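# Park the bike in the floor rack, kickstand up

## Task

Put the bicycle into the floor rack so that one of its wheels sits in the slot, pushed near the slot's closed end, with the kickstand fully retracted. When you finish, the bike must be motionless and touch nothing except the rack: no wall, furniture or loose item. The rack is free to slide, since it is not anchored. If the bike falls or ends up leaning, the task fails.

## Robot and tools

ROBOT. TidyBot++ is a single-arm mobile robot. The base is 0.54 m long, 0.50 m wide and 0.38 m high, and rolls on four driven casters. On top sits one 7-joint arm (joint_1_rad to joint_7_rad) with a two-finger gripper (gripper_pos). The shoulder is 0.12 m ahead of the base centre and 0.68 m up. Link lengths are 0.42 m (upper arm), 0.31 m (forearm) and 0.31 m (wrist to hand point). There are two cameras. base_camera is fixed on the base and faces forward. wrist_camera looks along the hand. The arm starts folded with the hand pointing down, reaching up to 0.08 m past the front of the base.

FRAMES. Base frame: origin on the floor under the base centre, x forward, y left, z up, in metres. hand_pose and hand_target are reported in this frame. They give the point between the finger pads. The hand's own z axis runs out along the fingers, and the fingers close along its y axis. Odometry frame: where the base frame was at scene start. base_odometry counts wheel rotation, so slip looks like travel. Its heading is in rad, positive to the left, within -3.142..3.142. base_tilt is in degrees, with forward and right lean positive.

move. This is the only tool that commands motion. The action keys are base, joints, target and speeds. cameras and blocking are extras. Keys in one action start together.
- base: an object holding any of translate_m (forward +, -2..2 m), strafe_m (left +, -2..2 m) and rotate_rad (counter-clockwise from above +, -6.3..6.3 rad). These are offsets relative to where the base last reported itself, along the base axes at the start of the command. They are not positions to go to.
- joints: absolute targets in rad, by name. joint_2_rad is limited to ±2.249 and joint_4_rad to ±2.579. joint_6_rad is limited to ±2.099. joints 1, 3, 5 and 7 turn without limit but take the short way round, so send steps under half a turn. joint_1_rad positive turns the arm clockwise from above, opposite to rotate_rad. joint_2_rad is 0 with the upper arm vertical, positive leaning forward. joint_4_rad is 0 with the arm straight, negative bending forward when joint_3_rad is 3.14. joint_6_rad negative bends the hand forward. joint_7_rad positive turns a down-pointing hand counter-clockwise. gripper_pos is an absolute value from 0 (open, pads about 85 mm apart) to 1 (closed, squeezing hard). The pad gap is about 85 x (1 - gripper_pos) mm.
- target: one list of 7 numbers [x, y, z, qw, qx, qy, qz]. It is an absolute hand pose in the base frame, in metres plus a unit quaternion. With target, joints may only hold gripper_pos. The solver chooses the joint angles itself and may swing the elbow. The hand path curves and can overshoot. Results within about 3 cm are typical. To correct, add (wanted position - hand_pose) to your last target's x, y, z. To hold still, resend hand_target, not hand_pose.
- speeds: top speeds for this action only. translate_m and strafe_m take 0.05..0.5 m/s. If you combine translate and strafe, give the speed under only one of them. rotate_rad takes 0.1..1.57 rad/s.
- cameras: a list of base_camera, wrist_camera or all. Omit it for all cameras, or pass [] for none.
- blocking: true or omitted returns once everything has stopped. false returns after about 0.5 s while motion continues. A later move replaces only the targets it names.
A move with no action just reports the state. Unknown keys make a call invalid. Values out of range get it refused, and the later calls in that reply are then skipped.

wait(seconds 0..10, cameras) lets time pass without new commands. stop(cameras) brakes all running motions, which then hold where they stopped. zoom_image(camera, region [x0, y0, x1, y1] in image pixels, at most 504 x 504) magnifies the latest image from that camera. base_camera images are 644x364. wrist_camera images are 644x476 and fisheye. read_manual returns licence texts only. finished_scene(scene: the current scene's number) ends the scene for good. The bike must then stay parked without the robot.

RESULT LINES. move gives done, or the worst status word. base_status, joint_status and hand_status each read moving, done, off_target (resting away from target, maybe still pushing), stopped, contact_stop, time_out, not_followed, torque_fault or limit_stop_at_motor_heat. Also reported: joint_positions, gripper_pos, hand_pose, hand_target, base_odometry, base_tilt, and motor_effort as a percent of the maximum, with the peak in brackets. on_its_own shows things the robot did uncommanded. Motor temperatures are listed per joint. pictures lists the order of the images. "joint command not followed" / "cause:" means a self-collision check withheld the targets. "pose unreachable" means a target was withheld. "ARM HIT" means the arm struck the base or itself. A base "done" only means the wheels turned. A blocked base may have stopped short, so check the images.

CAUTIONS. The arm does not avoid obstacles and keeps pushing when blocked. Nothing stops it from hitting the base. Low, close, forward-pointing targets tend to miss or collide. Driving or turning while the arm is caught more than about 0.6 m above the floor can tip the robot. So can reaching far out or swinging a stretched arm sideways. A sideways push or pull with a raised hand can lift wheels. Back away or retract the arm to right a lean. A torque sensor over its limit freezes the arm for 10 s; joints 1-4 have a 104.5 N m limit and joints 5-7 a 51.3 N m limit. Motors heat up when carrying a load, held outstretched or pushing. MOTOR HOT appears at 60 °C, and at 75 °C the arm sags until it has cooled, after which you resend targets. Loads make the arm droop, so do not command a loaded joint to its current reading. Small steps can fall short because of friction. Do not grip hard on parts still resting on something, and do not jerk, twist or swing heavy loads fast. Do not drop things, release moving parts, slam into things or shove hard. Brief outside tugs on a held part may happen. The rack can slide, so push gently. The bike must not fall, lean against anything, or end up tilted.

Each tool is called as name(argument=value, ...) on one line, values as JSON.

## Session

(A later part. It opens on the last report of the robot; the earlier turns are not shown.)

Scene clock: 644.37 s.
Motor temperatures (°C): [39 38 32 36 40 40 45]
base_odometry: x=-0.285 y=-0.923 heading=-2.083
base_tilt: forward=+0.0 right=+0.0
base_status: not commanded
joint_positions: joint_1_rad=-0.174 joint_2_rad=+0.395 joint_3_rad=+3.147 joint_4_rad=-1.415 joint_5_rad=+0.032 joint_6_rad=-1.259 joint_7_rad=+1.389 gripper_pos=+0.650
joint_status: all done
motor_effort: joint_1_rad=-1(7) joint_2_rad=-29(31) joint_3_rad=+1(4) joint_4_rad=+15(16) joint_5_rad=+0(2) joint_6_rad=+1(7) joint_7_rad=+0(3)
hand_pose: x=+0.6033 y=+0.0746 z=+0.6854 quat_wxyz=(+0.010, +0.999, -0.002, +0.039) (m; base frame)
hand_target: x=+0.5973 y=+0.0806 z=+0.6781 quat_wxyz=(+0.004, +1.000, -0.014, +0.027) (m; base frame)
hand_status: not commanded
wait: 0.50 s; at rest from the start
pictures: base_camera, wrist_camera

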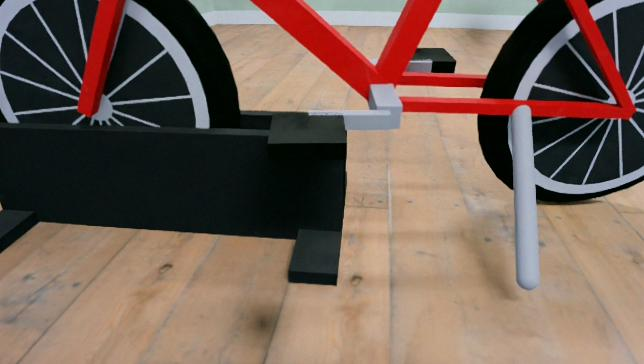

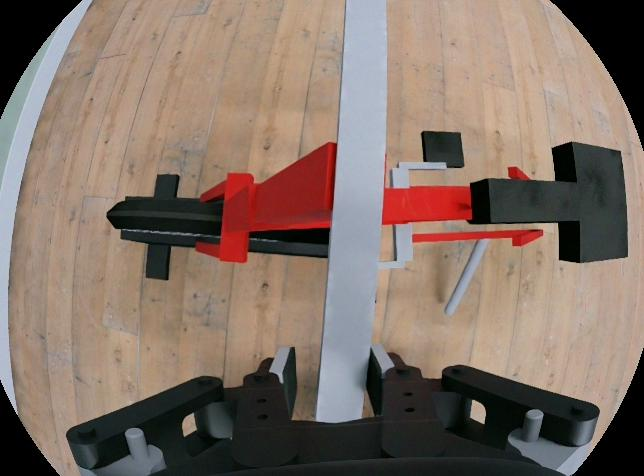

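wait(seconds=0.2)

Scene clock: 646.83 s.
Motor temperatures (°C): [39 38 32 36 40 40 45]
base_odometry: x=-0.285 y=-0.923 heading=-2.083
base_tilt: forward=-0.1 right=+0.0
base_status: not commanded
joint_positions: joint_1_rad=-0.174 joint_2_rad=+0.395 joint_3_rad=+3.147 joint_4_rad=-1.415 joint_5_rad=+0.032 joint_6_rad=-1.259 joint_7_rad=+1.389 gripper_pos=+0.650
joint_status: all done
motor_effort: joint_1_rad=-1(7) joint_2_rad=-29(31) joint_3_rad=+1(4) joint_4_rad=+15(16) joint_5_rad=+0(2) joint_6_rad=+1(7) joint_7_rad=+0(3)
hand_pose: x=+0.6033 y=+0.0746 z=+0.6854 quat_wxyz=(+0.010, +0.999, -0.002, +0.039) (m; base frame)
hand_target: x=+0.5973 y=+0.0806 z=+0.6781 quat_wxyz=(+0.004, +1.000, -0.014, +0.027) (m; base frame)
hand_status: not commanded
wait: 0.20 s; at rest from the start
pictures: base_camera, wrist_camera

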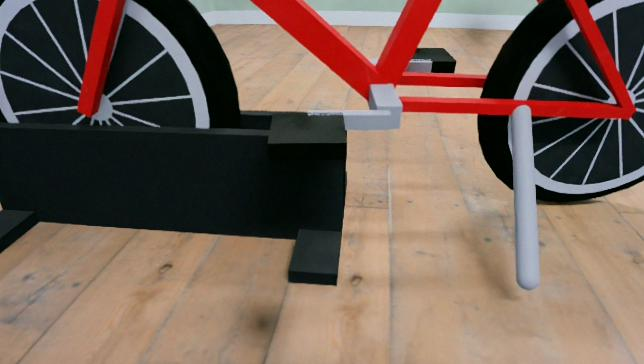

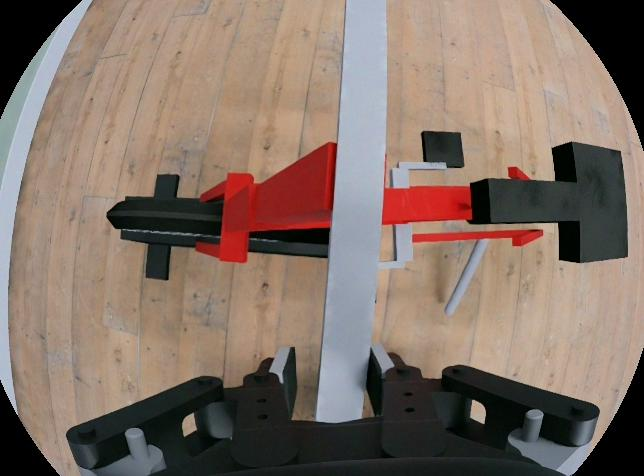

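move(joints={"gripper_pos": 0.2})

Scene clock: 651.60 s.
Motor temperatures (°C): [39 38 32 36 40 40 45]
move: done
base_odometry: x=-0.285 y=-0.923 heading=-2.083
base_tilt: forward=+0.0 right=+0.0
base_status: not commanded
joint_positions: joint_1_rad=-0.174 joint_2_rad=+0.395 joint_3_rad=+3.147 joint_4_rad=-1.415 joint_5_rad=+0.032 joint_6_rad=-1.259 joint_7_rad=+1.389 gripper_pos=+0.200
joint_status: all done
motor_effort: joint_1_rad=+0(1) joint_2_rad=-29(30) joint_3_rad=+2(2) joint_4_rad=+15(16) joint_5_rad=+1(1) joint_6_rad=+1(2) joint_7_rad=+0(0)
hand_pose: x=+0.6033 y=+0.0746 z=+0.6854 quat_wxyz=(+0.010, +0.999, -0.002, +0.039) (m; base frame)
hand_target: x=+0.5973 y=+0.0806 z=+0.6781 quat_wxyz=(+0.004, +1.000, -0.014, +0.027) (m; base frame)
hand_status: not commanded
pictures: base_camera, wrist_camera

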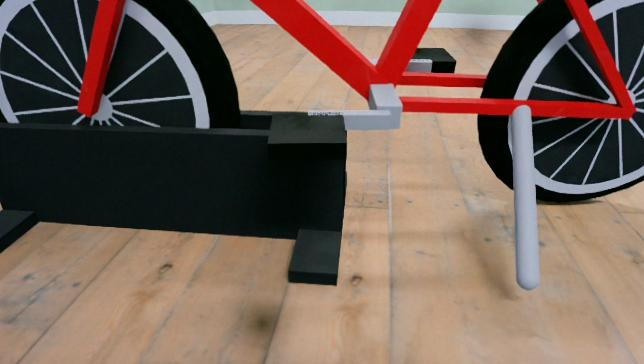

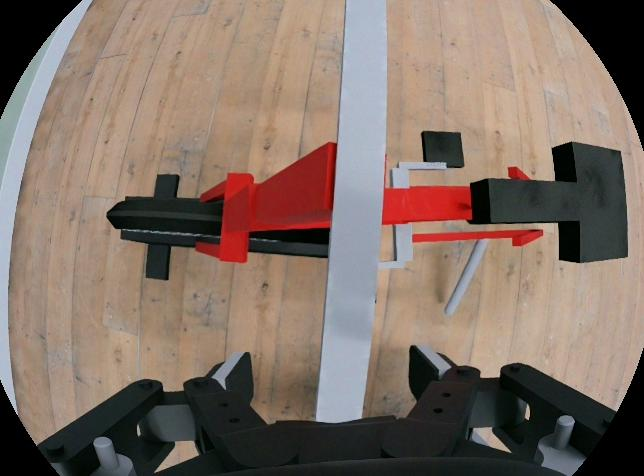

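move(joints={"joint_1_rad": -0.18, "joint_2_rad": 0.43, "joint_3_rad": 3.14, "joint_4_rad": -0.97, "joint_5_rad": 0.02, "joint_6_rad": -1.73, "joint_7_rad": 1.36})

Scene clock: 663.60 s.
Motor temperatures (°C): [39 38 32 36 40 40 45]
move: done
base_odometry: x=-0.285 y=-0.923 heading=-2.083
base_tilt: forward=+0.0 right=+0.1
base_status: not commanded
joint_positions: joint_1_rad=-0.174 joint_2_rad=+0.416 joint_3_rad=+3.147 joint_4_rad=-0.993 joint_5_rad=+0.032 joint_6_rad=-1.655 joint_7_rad=+1.389 gripper_pos=+0.200
joint_status: all done
motor_effort: joint_1_rad=-1(2) joint_2_rad=-30(31) joint_3_rad=+1(3) joint_4_rad=+15(16) joint_5_rad=+0(2) joint_6_rad=+0(2) joint_7_rad=+0(1)
hand_pose: x=+0.6176 y=+0.0768 z=+0.8070 quat_wxyz=(+0.010, +0.999, -0.008, +0.041) (m; base frame)
hand_target: x=+0.6006 y=+0.0834 z=+0.8065 quat_wxyz=(+0.008, +1.000, -0.016, +0.008) (m; base frame)
hand_status: not commanded
pictures: base_camera, wrist_camera

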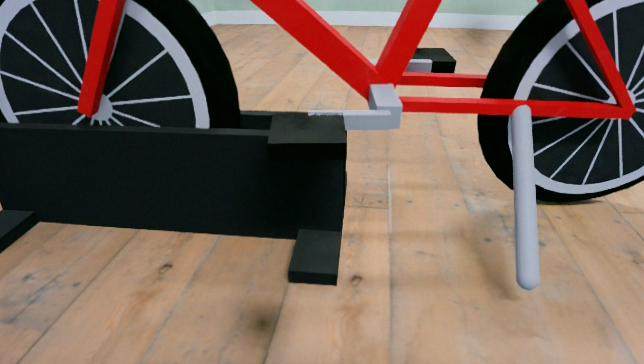

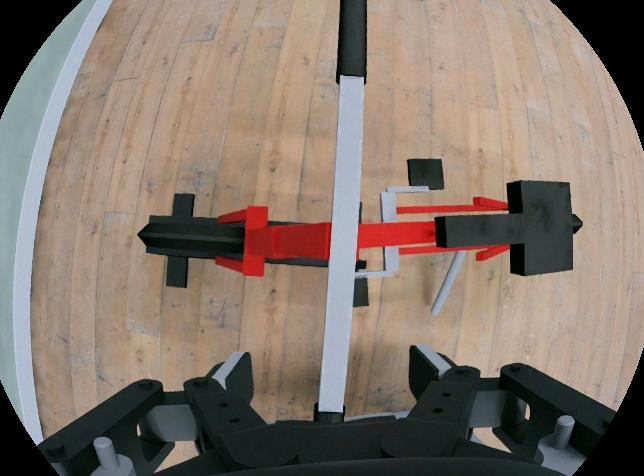

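move(base={"translate_m": -0.42}, speeds={"translate_m": 0.3}, cameras=[])

move(joints={"joint_1_rad": 0, "joint_2_rad": 0.6, "joint_3_rad": 3.155, "joint_4_rad": -2.2, "joint_5_rad": 0.07, "joint_6_rad": -1.0, "joint_7_rad": 1.5, "gripper_pos": 1.0}, base={"strafe_m": -0.15})

Scene clock: 674.47 s.
Motor temperatures (°C): [39 38 32 36 40 40 45]
move: done
base_odometry: x=-0.079 y=-0.556 heading=-2.083
base_tilt: forward=-0.1 right=+0.0
base_status: done
joint_positions: joint_1_rad=-0.174 joint_2_rad=+0.429 joint_3_rad=+3.147 joint_4_rad=-0.991 joint_5_rad=+0.032 joint_6_rad=-1.663 joint_7_rad=+1.389 gripper_pos=+0.200
joint_status: not commanded
motor_effort: joint_1_rad=-1(2) joint_2_rad=-31(33) joint_3_rad=+1(2) joint_4_rad=+15(16) joint_5_rad=+0(1) joint_6_rad=+0(2) joint_7_rad=+0(0)
hand_pose: x=+0.6173 y=+0.0768 z=+0.8009 quat_wxyz=(+0.012, +0.999, -0.008, +0.032) (m; base frame)
hand_target: x=+0.6006 y=+0.0834 z=+0.8065 quat_wxyz=(+0.008, +1.000, -0.016, +0.008) (m; base frame)
hand_status: not commanded
pictures: none
No camera images: "cameras" was empty.

Scene clock: 677.00 s.
Motor temperatures (°C): [39 38 32 36 40 40 45]
move: done
base_odometry: x=-0.210 y=-0.483 heading=-2.084
base_tilt: forward=-0.1 right=+0.0
base_status: done
joint_positions: joint_1_rad=-0.012 joint_2_rad=+0.584 joint_3_rad=+3.146 joint_4_rad=-2.174 joint_5_rad=+0.032 joint_6_rad=-1.072 joint_7_rad=+1.422 gripper_pos=+0.999
joint_status: all done
motor_effort: joint_1_rad=+0(4) joint_2_rad=-22(31) joint_3_rad=+2(3) joint_4_rad=+2(17) joint_5_rad=+0(2) joint_6_rad=-5(6) joint_7_rad=+0(1)
hand_pose: x=+0.2709 y=-0.0068 z=+0.5011 quat_wxyz=(+0.038, +0.940, -0.055, -0.336) (m; base frame)
hand_target: x=+0.2719 y=-0.0202 z=+0.4869 quat_wxyz=(+0.035, +0.946, -0.013, -0.322) (m; base frame)
hand_status: not commanded
pictures: base_camera, wrist_camera

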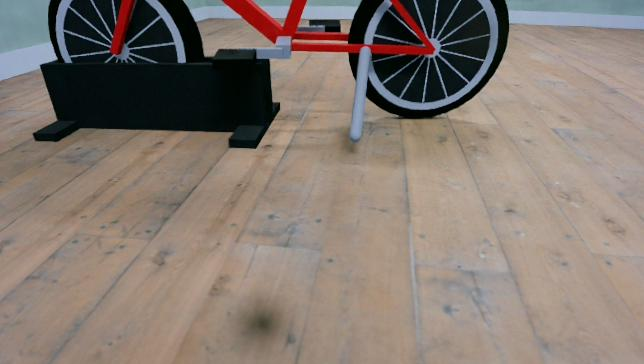

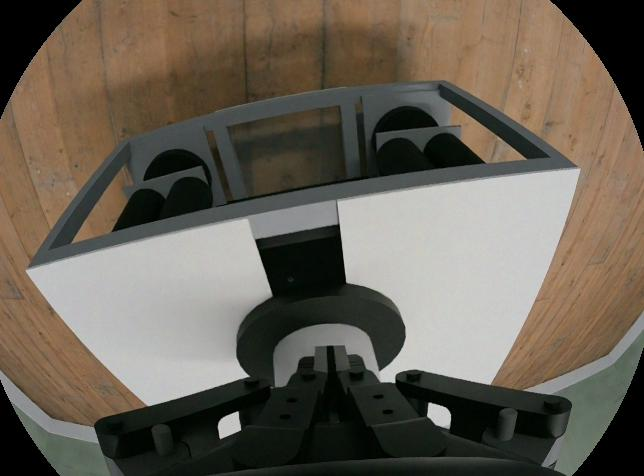

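move(joints={"joint_1_rad": 0, "joint_2_rad": 1.65, "joint_3_rad": 3.155, "joint_4_rad": -1.575, "joint_5_rad": 0.07, "joint_6_rad": 0.975, "joint_7_rad": 1.5})

zoom_image(camera="base_camera", region=[240, 0, 480, 200])

Scene clock: 695.80 s.
Motor temperatures (°C): [38 38 32 36 40 40 45]
move: done
base_odometry: x=-0.210 y=-0.483 heading=-2.084
base_tilt: forward=-0.1 right=+0.0
base_status: not commanded
joint_positions: joint_1_rad=-0.012 joint_2_rad=+1.645 joint_3_rad=+3.146 joint_4_rad=-1.602 joint_5_rad=+0.032 joint_6_rad=+0.896 joint_7_rad=+1.423 gripper_pos=+0.999
joint_status: all done
motor_effort: joint_1_rad=-1(2) joint_2_rad=-38(40) joint_3_rad=+2(3) joint_4_rad=+0(3) joint_5_rad=+0(1) joint_6_rad=+7(8) joint_7_rad=+0(1)
hand_pose: x=+0.7264 y=+0.0138 z=+0.1187 quat_wxyz=(-0.036, +0.922, -0.048, +0.383) (m; base frame)
hand_target: x=+0.7538 y=+0.0128 z=+0.1394 quat_wxyz=(-0.027, +0.902, +0.002, +0.430) (m; base frame)
hand_status: not commanded
pictures: base_camera, wrist_camera

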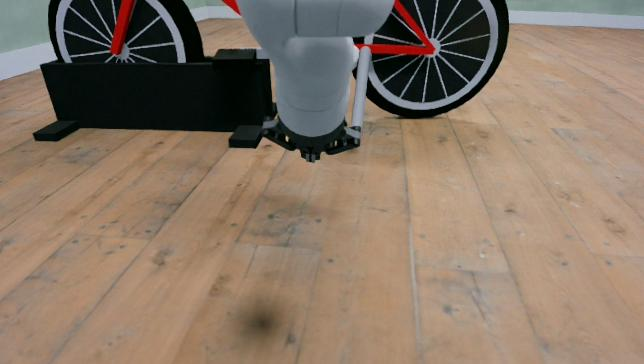

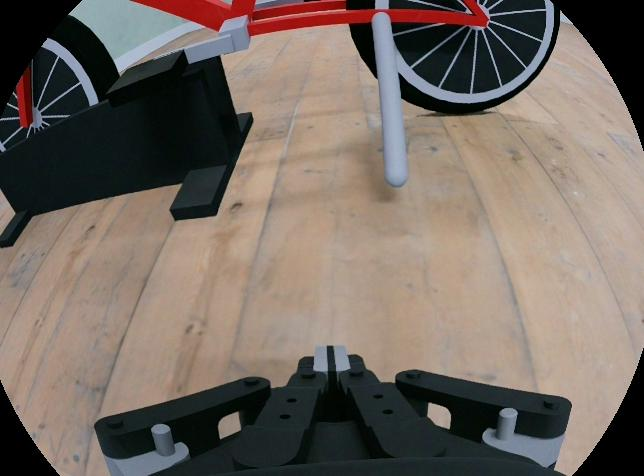

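Scaled by 2.100.

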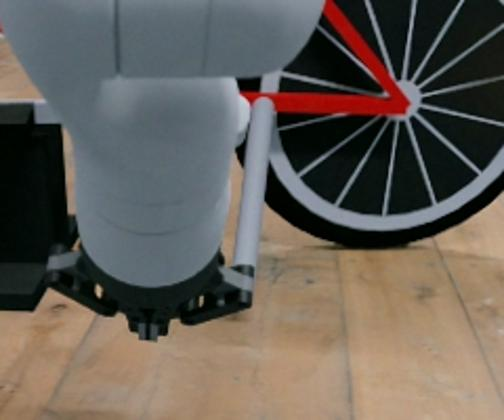

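move(joints={"joint_1_rad": 0, "joint_2_rad": 1.731, "joint_3_rad": 3.155, "joint_4_rad": -1.464, "joint_5_rad": 0.07, "joint_6_rad": 0.946, "joint_7_rad": 1.5}, base={"translate_m": 0.22}, speeds={"translate_m": 0.15})

zoom_image(camera="base_camera", region=[240, 80, 480, 280])

Scene clock: 708.10 s.
Motor temperatures (°C): [38 38 32 36 40 40 45]
move: done
base_odometry: x=-0.318 y=-0.674 heading=-2.084
base_tilt: forward=+0.0 right=+0.0
base_status: done
joint_positions: joint_1_rad=-0.010 joint_2_rad=+1.724 joint_3_rad=+3.146 joint_4_rad=-1.481 joint_5_rad=+0.032 joint_6_rad=+0.898 joint_7_rad=+1.423 gripper_pos=+0.999
joint_status: all done
motor_effort: joint_1_rad=+0(2) joint_2_rad=-38(39) joint_3_rad=+1(2) joint_4_rad=+2(3) joint_5_rad=+0(1) joint_6_rad=+8(8) joint_7_rad=+0(1)
hand_pose: x=+0.7455 y=+0.0135 z=+0.0950 quat_wxyz=(-0.038, +0.913, -0.047, +0.404) (m; base frame)
hand_target: x=+0.7593 y=+0.0128 z=+0.1051 quat_wxyz=(-0.027, +0.902, +0.003, +0.430) (m; base frame)
hand_status: not commanded
pictures: base_camera, wrist_camera

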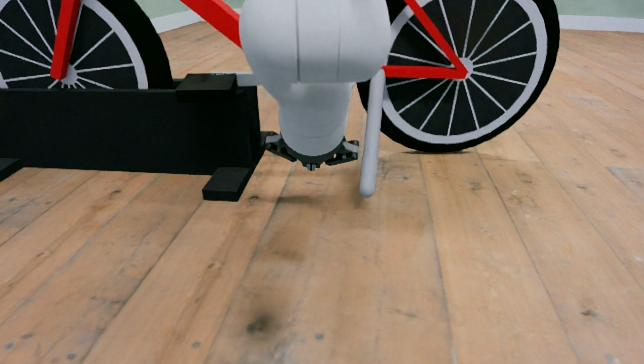

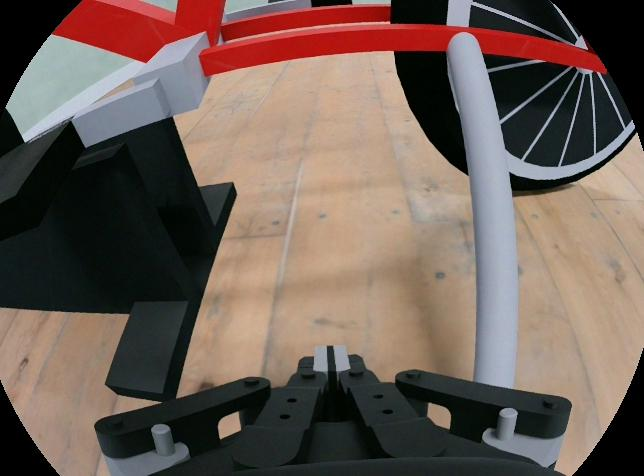

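Scaled by 2.100.

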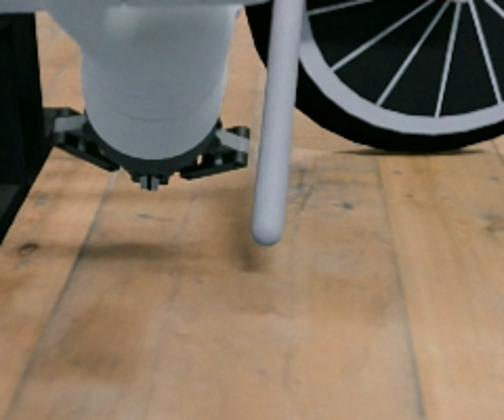

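move(base={"translate_m": 0.045, "strafe_m": -0.01}, speeds={"translate_m": 0.1})

zoom_image(camera="base_camera", region=[240, 80, 480, 280])

Scene clock: 717.53 s.
Motor temperatures (°C): [38 38 32 36 40 40 45]
move: done
base_odometry: x=-0.349 y=-0.709 heading=-2.084
base_tilt: forward=+0.0 right=-0.1
base_status: done
joint_positions: joint_1_rad=-0.009 joint_2_rad=+1.728 joint_3_rad=+3.146 joint_4_rad=-1.479 joint_5_rad=+0.032 joint_6_rad=+0.898 joint_7_rad=+1.423 gripper_pos=+0.999
joint_status: not commanded
motor_effort: joint_1_rad=-1(3) joint_2_rad=-38(40) joint_3_rad=+0(2) joint_4_rad=+2(3) joint_5_rad=+0(1) joint_6_rad=+7(8) joint_7_rad=+0(0)
hand_pose: x=+0.7439 y=+0.0123 z=+0.0926 quat_wxyz=(-0.037, +0.913, -0.048, +0.403) (m; base frame)
hand_target: x=+0.7593 y=+0.0128 z=+0.1051 quat_wxyz=(-0.027, +0.902, +0.003, +0.430) (m; base frame)
hand_status: not commanded
pictures: base_camera, wrist_camera

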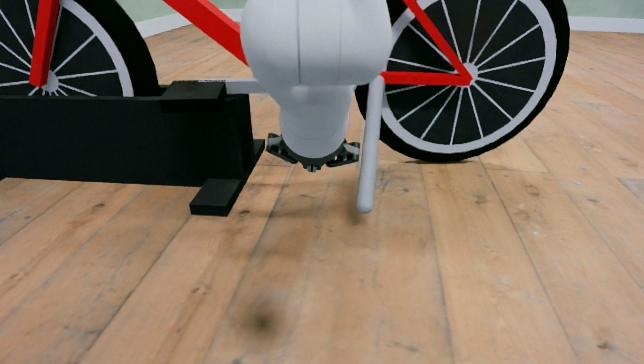

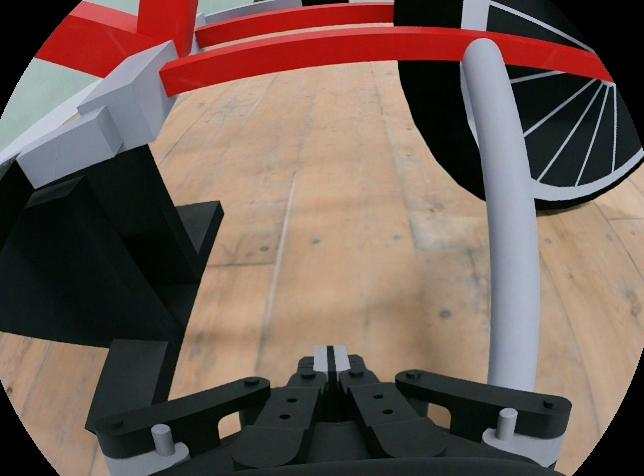

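Scaled by 2.100.

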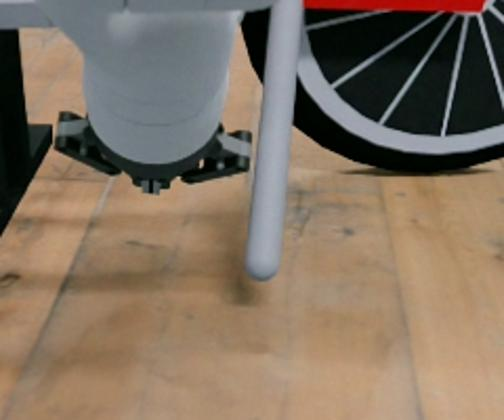

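move(base={"strafe_m": -0.07}, speeds={"strafe_m": 0.06})

zoom_image(camera="base_camera", region=[240, 80, 480, 280])

Scene clock: 722.80 s.
Motor temperatures (°C): [38 38 32 36 40 40 45]
move: done
base_odometry: x=-0.410 y=-0.675 heading=-2.083
base_tilt: forward=-0.1 right=+0.0
base_status: done
joint_positions: joint_1_rad=-0.017 joint_2_rad=+1.728 joint_3_rad=+3.143 joint_4_rad=-1.479 joint_5_rad=+0.039 joint_6_rad=+0.898 joint_7_rad=+1.423 gripper_pos=+0.999
joint_status: not commanded
motor_effort: joint_1_rad=+1(6) joint_2_rad=-37(39) joint_3_rad=+3(6) joint_4_rad=+1(3) joint_5_rad=-1(4) joint_6_rad=+5(8) joint_7_rad=+0(0)
hand_pose: x=+0.7436 y=+0.0203 z=+0.0926 quat_wxyz=(-0.041, +0.914, -0.042, +0.402) (m; base frame)
hand_target: x=+0.7593 y=+0.0128 z=+0.1051 quat_wxyz=(-0.027, +0.902, +0.003, +0.430) (m; base frame)
hand_status: not commanded
pictures: base_camera, wrist_camera

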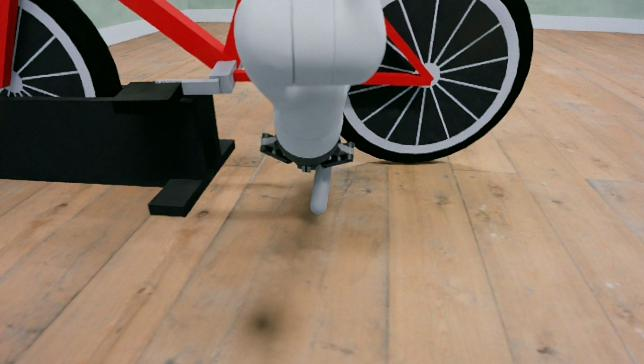

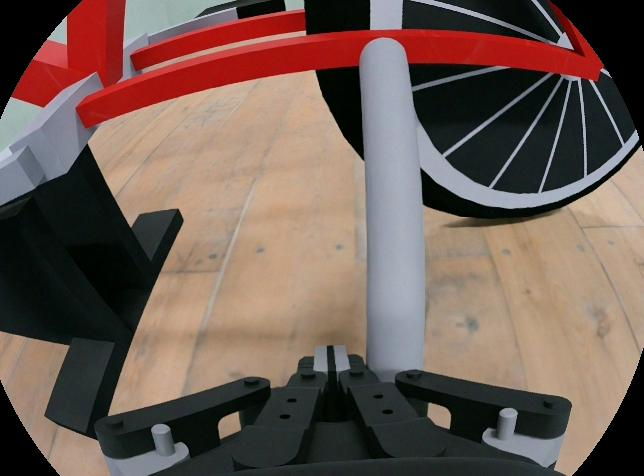

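Scaled by 2.100.

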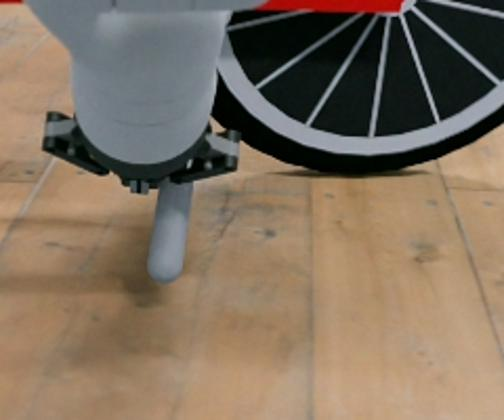

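move(base={"strafe_m": -0.05}, speeds={"strafe_m": 0.06})

zoom_image(camera="base_camera", region=[240, 80, 480, 280])

Scene clock: 727.13 s.
Motor temperatures (°C): [38 38 32 36 40 40 45]
move: done
base_odometry: x=-0.453 y=-0.650 heading=-2.083
base_tilt: forward=+0.0 right=+0.1
base_status: done
joint_positions: joint_1_rad=-0.050 joint_2_rad=+1.730 joint_3_rad=+3.114 joint_4_rad=-1.478 joint_5_rad=+0.067 joint_6_rad=+0.898 joint_7_rad=+1.423 gripper_pos=+0.999
joint_status: not commanded
motor_effort: joint_1_rad=+7(13) joint_2_rad=-38(40) joint_3_rad=+6(11) joint_4_rad=+2(3) joint_5_rad=-4(8) joint_6_rad=+8(8) joint_7_rad=+0(0)
hand_pose: x=+0.7412 y=+0.0625 z=+0.0931 quat_wxyz=(-0.067, +0.914, -0.022, +0.400) (m; base frame)
hand_target: x=+0.7593 y=+0.0128 z=+0.1051 quat_wxyz=(-0.027, +0.902, +0.003, +0.430) (m; base frame)
hand_status: not commanded
pictures: base_camera, wrist_camera

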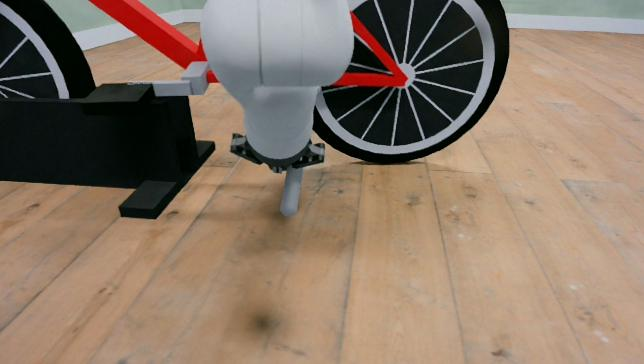

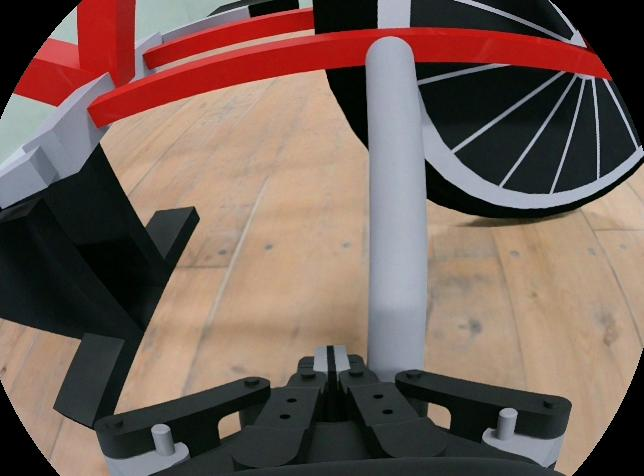

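Scaled by 2.100.

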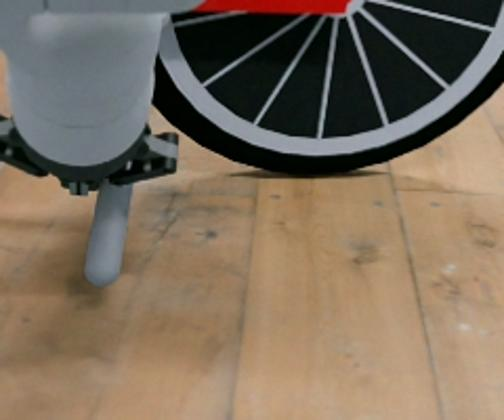

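move(base={"strafe_m": -0.05}, speeds={"strafe_m": 0.06})

zoom_image(camera="base_camera", region=[200, 80, 440, 280])

Scene clock: 733.07 s.
Motor temperatures (°C): [38 38 32 36 40 40 45]
move: done
base_odometry: x=-0.497 y=-0.626 heading=-2.083
base_tilt: forward=+0.0 right=+0.0
base_status: done
joint_positions: joint_1_rad=-0.034 joint_2_rad=+1.730 joint_3_rad=+3.117 joint_4_rad=-1.477 joint_5_rad=+0.073 joint_6_rad=+0.899 joint_7_rad=+1.423 gripper_pos=+0.999
joint_status: not commanded
motor_effort: joint_1_rad=+5(14) joint_2_rad=-36(40) joint_3_rad=+4(11) joint_4_rad=+2(4) joint_5_rad=-3(8) joint_6_rad=+6(8) joint_7_rad=+0(1)
hand_pose: x=+0.7420 y=+0.0522 z=+0.0929 quat_wxyz=(-0.064, +0.914, -0.027, +0.401) (m; base frame)
hand_target: x=+0.7593 y=+0.0128 z=+0.1051 quat_wxyz=(-0.027, +0.902, +0.003, +0.430) (m; base frame)
hand_status: not commanded
pictures: base_camera, wrist_camera

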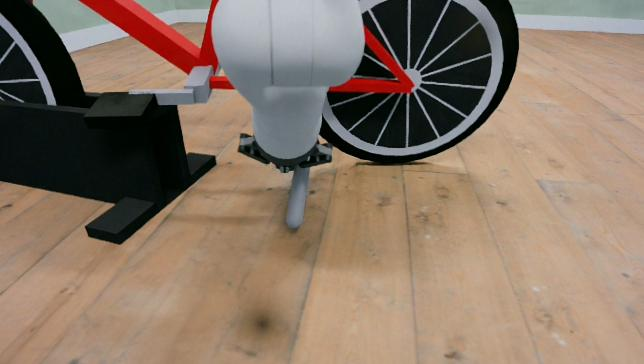

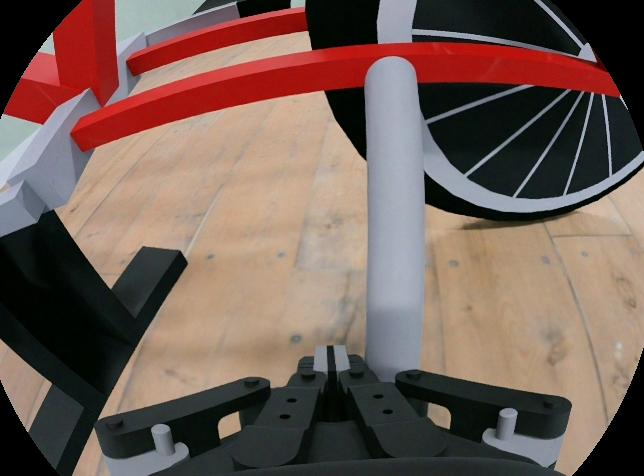

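Scaled by 2.100.

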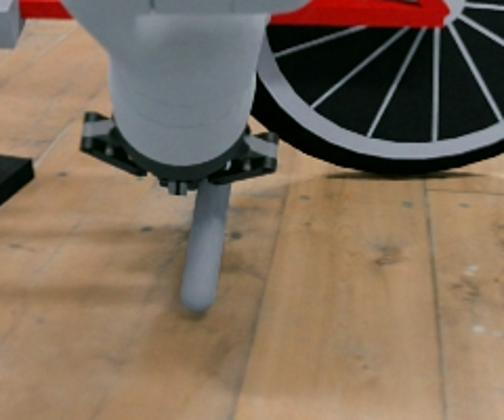

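move(base={"strafe_m": 0.1}, speeds={"strafe_m": 0.15})

Scene clock: 737.97 s.
Motor temperatures (°C): [38 38 32 36 40 40 45]
move: done
base_odometry: x=-0.410 y=-0.675 heading=-2.083
base_tilt: forward=-0.1 right=+0.0
base_status: done
joint_positions: joint_1_rad=-0.002 joint_2_rad=+1.730 joint_3_rad=+3.145 joint_4_rad=-1.477 joint_5_rad=+0.073 joint_6_rad=+0.899 joint_7_rad=+1.423 gripper_pos=+0.999
joint_status: not commanded
motor_effort: joint_1_rad=-1(5) joint_2_rad=-38(39) joint_3_rad=+1(3) joint_4_rad=+2(3) joint_5_rad=+0(3) joint_6_rad=+7(8) joint_7_rad=+0(0)
hand_pose: x=+0.7432 y=+0.0188 z=+0.0919 quat_wxyz=(-0.046, +0.914, -0.033, +0.402) (m; base frame)
hand_target: x=+0.7593 y=+0.0128 z=+0.1051 quat_wxyz=(-0.027, +0.902, +0.003, +0.430) (m; base frame)
hand_status: not commanded
pictures: base_camera, wrist_camera

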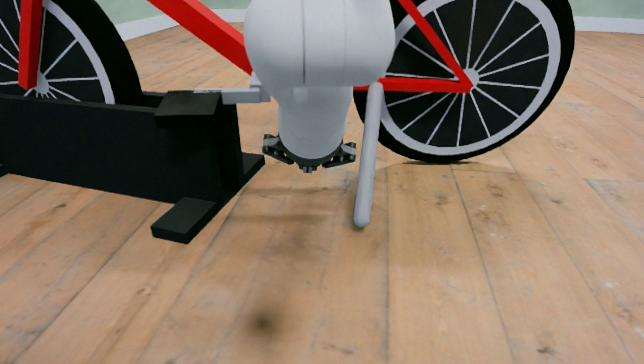

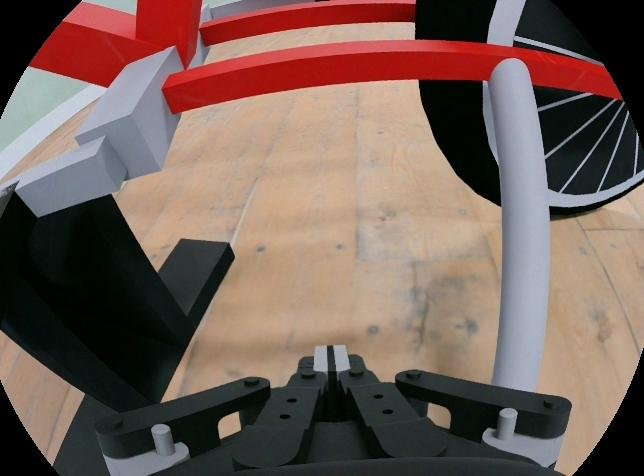

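move(joints={"joint_1_rad": 0, "joint_2_rad": 1.80, "joint_3_rad": 3.155, "joint_4_rad": -1.37, "joint_5_rad": 0.07, "joint_6_rad": 0.92, "joint_7_rad": 1.5}, base={"translate_m": -0.045, "strafe_m": 0.03}, speeds={"translate_m": 0.1})

zoom_image(camera="base_camera", region=[240, 80, 480, 280])

Scene clock: 765.97 s.
Motor temperatures (°C): [38 39 32 36 40 40 45]
move: done
base_odometry: x=-0.362 y=-0.650 heading=-2.083
base_tilt: forward=+0.0 right=+0.0
base_status: done
joint_positions: joint_1_rad=-0.002 joint_2_rad=+1.801 joint_3_rad=+3.145 joint_4_rad=-1.389 joint_5_rad=+0.073 joint_6_rad=+0.899 joint_7_rad=+1.423 gripper_pos=+0.999
joint_status: all done
motor_effort: joint_1_rad=-1(3) joint_2_rad=-38(41) joint_3_rad=+1(2) joint_4_rad=+2(4) joint_5_rad=+0(1) joint_6_rad=+8(8) joint_7_rad=+0(1)
hand_pose: x=+0.7467 y=+0.0185 z=+0.0665 quat_wxyz=(-0.046, +0.910, -0.033, +0.410) (m; base frame)
hand_target: x=+0.7613 y=+0.0127 z=+0.0761 quat_wxyz=(-0.026, +0.902, +0.003, +0.430) (m; base frame)
hand_status: not commanded
pictures: base_camera, wrist_camera

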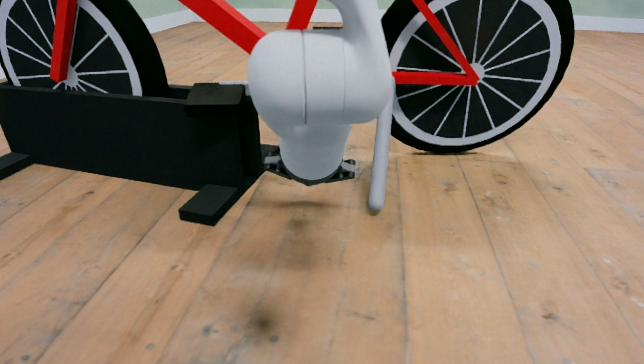

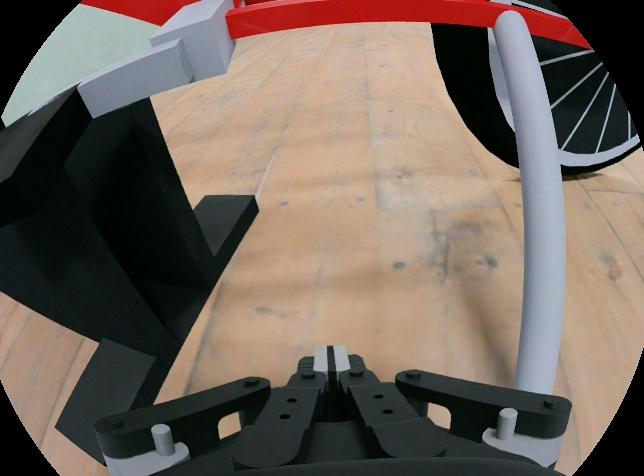

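Scaled by 2.100.

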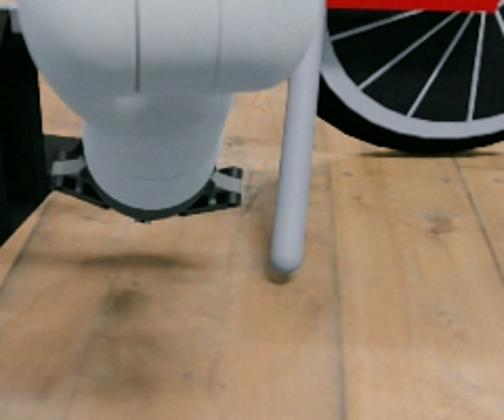

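move(base={"translate_m": 0.03}, speeds={"translate_m": 0.15})

move(base={"strafe_m": -0.30}, speeds={"strafe_m": 0.25})

Scene clock: 771.30 s.
Motor temperatures (°C): [38 39 32 36 40 40 45]
move: done
base_odometry: x=-0.376 y=-0.677 heading=-2.083
base_tilt: forward=+0.0 right=+0.0
base_status: done
joint_positions: joint_1_rad=-0.002 joint_2_rad=+1.802 joint_3_rad=+3.145 joint_4_rad=-1.383 joint_5_rad=+0.073 joint_6_rad=+0.899 joint_7_rad=+1.423 gripper_pos=+0.999
joint_status: not commanded
motor_effort: joint_1_rad=-1(2) joint_2_rad=-38(40) joint_3_rad=+1(1) joint_4_rad=+1(4) joint_5_rad=+0(1) joint_6_rad=+7(8) joint_7_rad=+0(0)
hand_pose: x=+0.7495 y=+0.0185 z=+0.0675 quat_wxyz=(-0.046, +0.909, -0.033, +0.413) (m; base frame)
hand_target: x=+0.7613 y=+0.0127 z=+0.0761 quat_wxyz=(-0.026, +0.902, +0.003, +0.430) (m; base frame)
hand_status: not commanded
pictures: base_camera, wrist_camera

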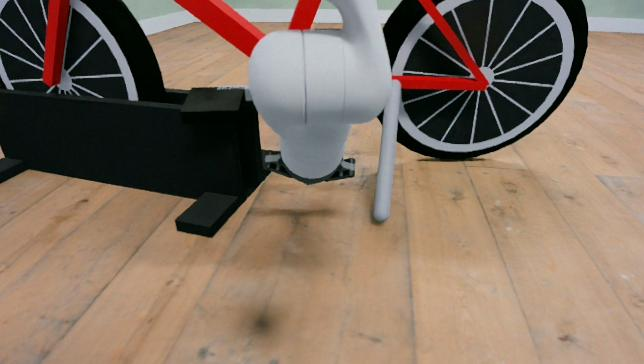

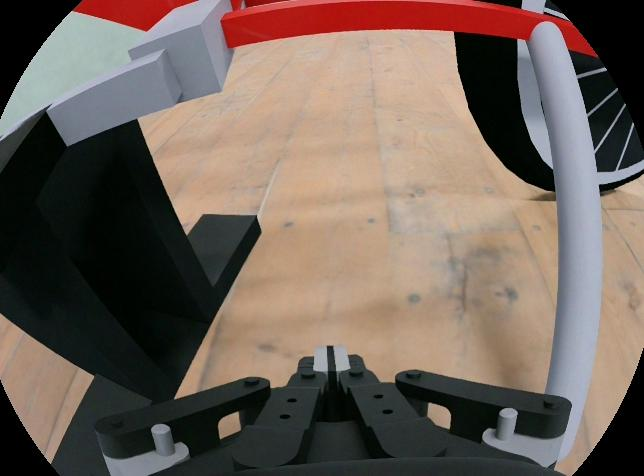

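Scene clock: 773.50 s.
Motor temperatures (°C): [38 39 32 36 40 40 45]
move: done
base_odometry: x=-0.638 y=-0.530 heading=-2.082
base_tilt: forward=-0.1 right=+0.0
base_status: done
joint_positions: joint_1_rad=-0.051 joint_2_rad=+1.806 joint_3_rad=+3.107 joint_4_rad=-1.381 joint_5_rad=+0.101 joint_6_rad=+0.899 joint_7_rad=+1.426 gripper_pos=+0.999
joint_status: not commanded
motor_effort: joint_1_rad=+11(20) joint_2_rad=-41(41) joint_3_rad=+7(13) joint_4_rad=+4(6) joint_5_rad=-6(11) joint_6_rad=+9(9) joint_7_rad=+0(1)
hand_pose: x=+0.7446 y=+0.0738 z=+0.0667 quat_wxyz=(-0.077, +0.909, -0.008, +0.409) (m; base frame)
hand_target: x=+0.7613 y=+0.0127 z=+0.0761 quat_wxyz=(-0.026, +0.902, +0.003, +0.430) (m; base frame)
hand_status: not commanded
pictures: base_camera, wrist_camera

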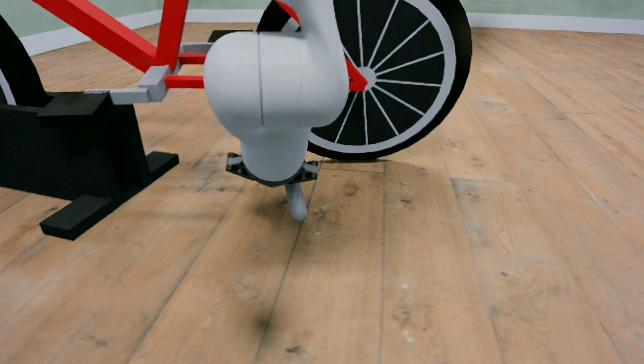

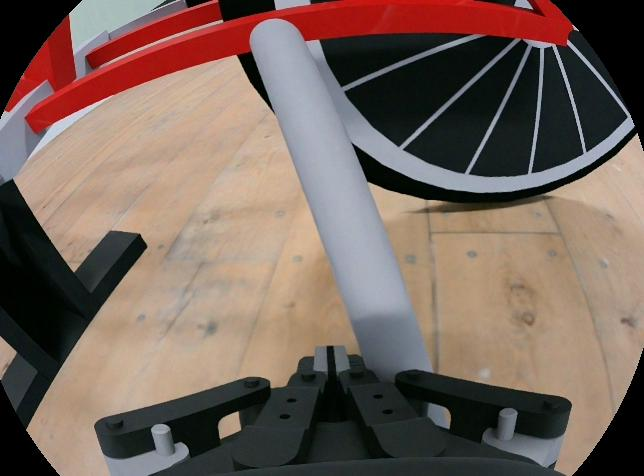

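move(base={"strafe_m": -0.12}, speeds={"strafe_m": 0.25})

Scene clock: 778.07 s.
Motor temperatures (°C): [38 39 32 36 40 40 45]
move: done
base_odometry: x=-0.743 y=-0.471 heading=-2.082
base_tilt: forward=+0.0 right=+0.0
base_status: done
joint_positions: joint_1_rad=+0.002 joint_2_rad=+1.800 joint_3_rad=+3.156 joint_4_rad=-1.367 joint_5_rad=+0.096 joint_6_rad=+0.918 joint_7_rad=+1.429 gripper_pos=+0.999
joint_status: not commanded
motor_effort: joint_1_rad=-1(16) joint_2_rad=-39(41) joint_3_rad=+1(10) joint_4_rad=+3(11) joint_5_rad=+1(8) joint_6_rad=+7(9) joint_7_rad=+0(1)
hand_pose: x=+0.7616 y=+0.0176 z=+0.0759 quat_wxyz=(-0.046, +0.902, -0.017, +0.428) (m; base frame)
hand_target: x=+0.7613 y=+0.0127 z=+0.0761 quat_wxyz=(-0.026, +0.902, +0.003, +0.430) (m; base frame)
hand_status: not commanded
pictures: base_camera, wrist_camera

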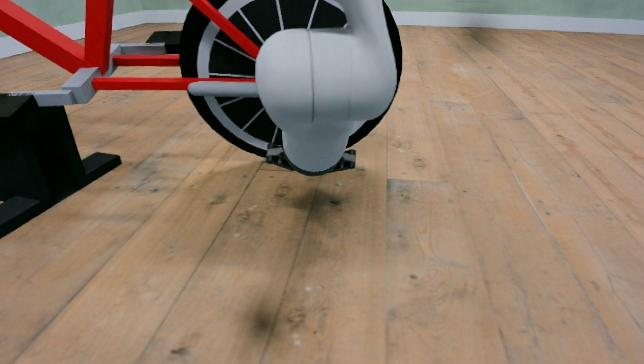

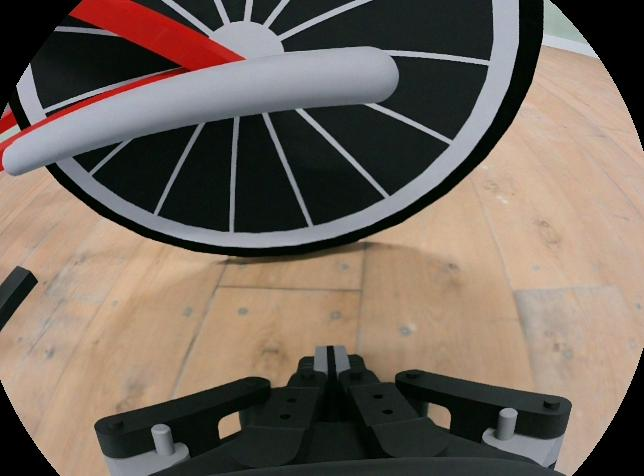

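move(base={"translate_m": -0.35}, speeds={"translate_m": 0.3})

move(joints={"joint_1_rad": 0, "joint_2_rad": 0.0, "joint_3_rad": 3.14, "joint_4_rad": -1.3, "joint_5_rad": 0, "joint_6_rad": -1.25, "joint_7_rad": 1.57}, base={"strafe_m": 0.35})

Scene clock: 783.87 s.
Motor temperatures (°C): [38 39 32 36 40 40 45]
move: done
base_odometry: x=-0.571 y=-0.166 heading=-2.082
base_tilt: forward=-0.1 right=+0.1
base_status: done
joint_positions: joint_1_rad=+0.001 joint_2_rad=+1.803 joint_3_rad=+3.156 joint_4_rad=-1.367 joint_5_rad=+0.096 joint_6_rad=+0.918 joint_7_rad=+1.429 gripper_pos=+0.999
joint_status: not commanded
motor_effort: joint_1_rad=-1(2) joint_2_rad=-38(41) joint_3_rad=+1(1) joint_4_rad=+2(4) joint_5_rad=+0(1) joint_6_rad=+7(9) joint_7_rad=+0(0)
hand_pose: x=+0.7600 y=+0.0177 z=+0.0742 quat_wxyz=(-0.046, +0.903, -0.017, +0.427) (m; base frame)
hand_target: x=+0.7613 y=+0.0127 z=+0.0761 quat_wxyz=(-0.026, +0.902, +0.003, +0.430) (m; base frame)
hand_status: not commanded
pictures: base_camera, wrist_camera

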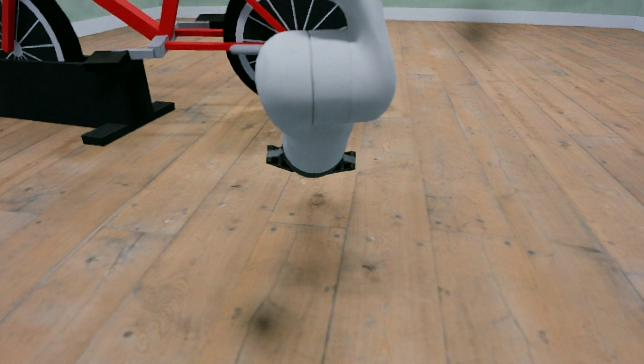

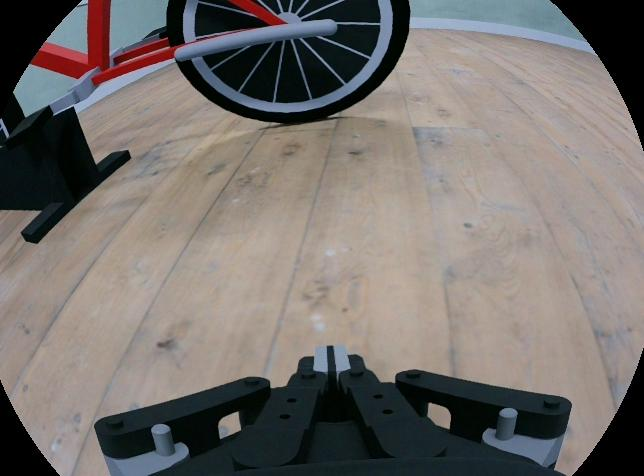

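Scene clock: 787.33 s.
Motor temperatures (°C): [38 39 32 36 40 40 45]
move: done
base_odometry: x=-0.266 y=-0.337 heading=-2.082
base_tilt: forward=+0.0 right=+0.0
base_status: done
joint_positions: joint_1_rad=-0.004 joint_2_rad=+0.012 joint_3_rad=+3.152 joint_4_rad=-1.322 joint_5_rad=+0.067 joint_6_rad=-1.177 joint_7_rad=+1.492 gripper_pos=+0.999
joint_status: all done
motor_effort: joint_1_rad=-1(5) joint_2_rad=-18(48) joint_3_rad=+1(3) joint_4_rad=+17(19) joint_5_rad=+1(2) joint_6_rad=+6(9) joint_7_rad=+0(1)
hand_pose: x=+0.6128 y=-0.0210 z=+0.9257 quat_wxyz=(+0.022, +0.949, -0.038, +0.311) (m; base frame)
hand_target: x=+0.5955 y=+0.0021 z=+0.9283 quat_wxyz=(+0.000, +0.957, +0.000, +0.292) (m; base frame)
hand_status: not commanded
pictures: base_camera, wrist_camera

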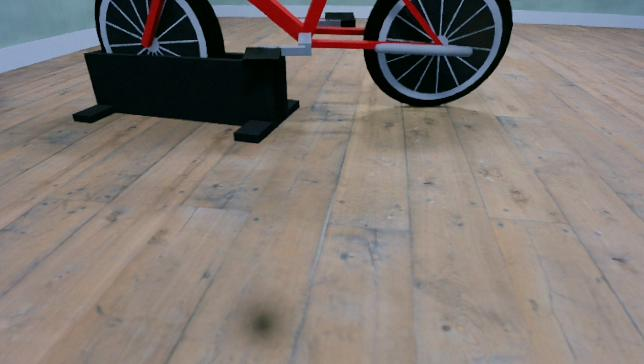

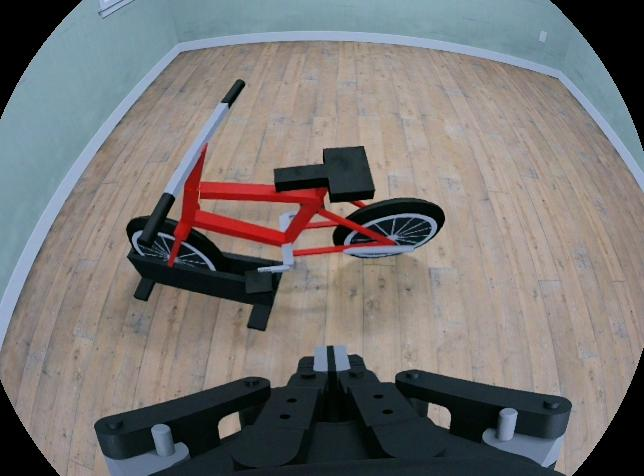

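zoom_image(camera="wrist_camera", region=[100, 60, 480, 340])

zoom_image(camera="base_camera", region=[60, 0, 320, 160])

Scaled by 1.326.

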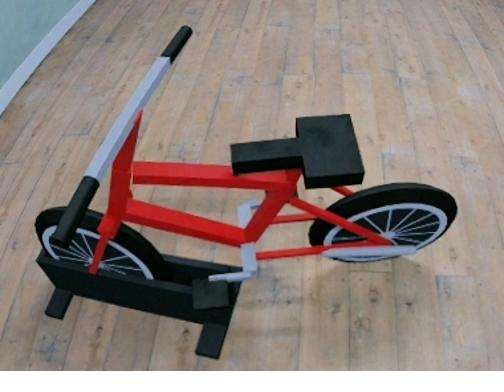

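Scaled by 1.938.

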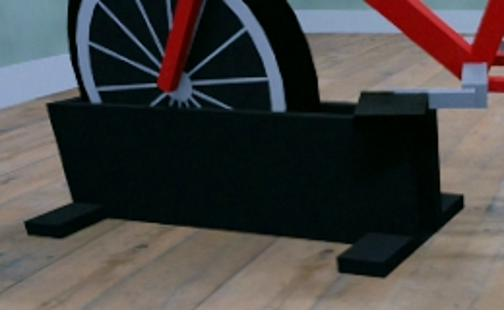

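zoom_image(camera="base_camera", region=[300, 0, 520, 120])

Scaled by 2.291.

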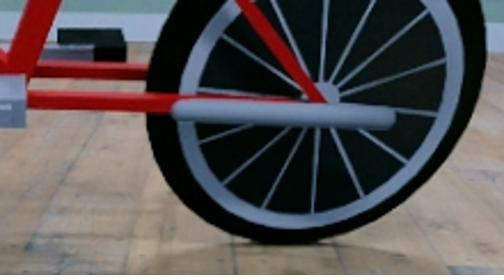

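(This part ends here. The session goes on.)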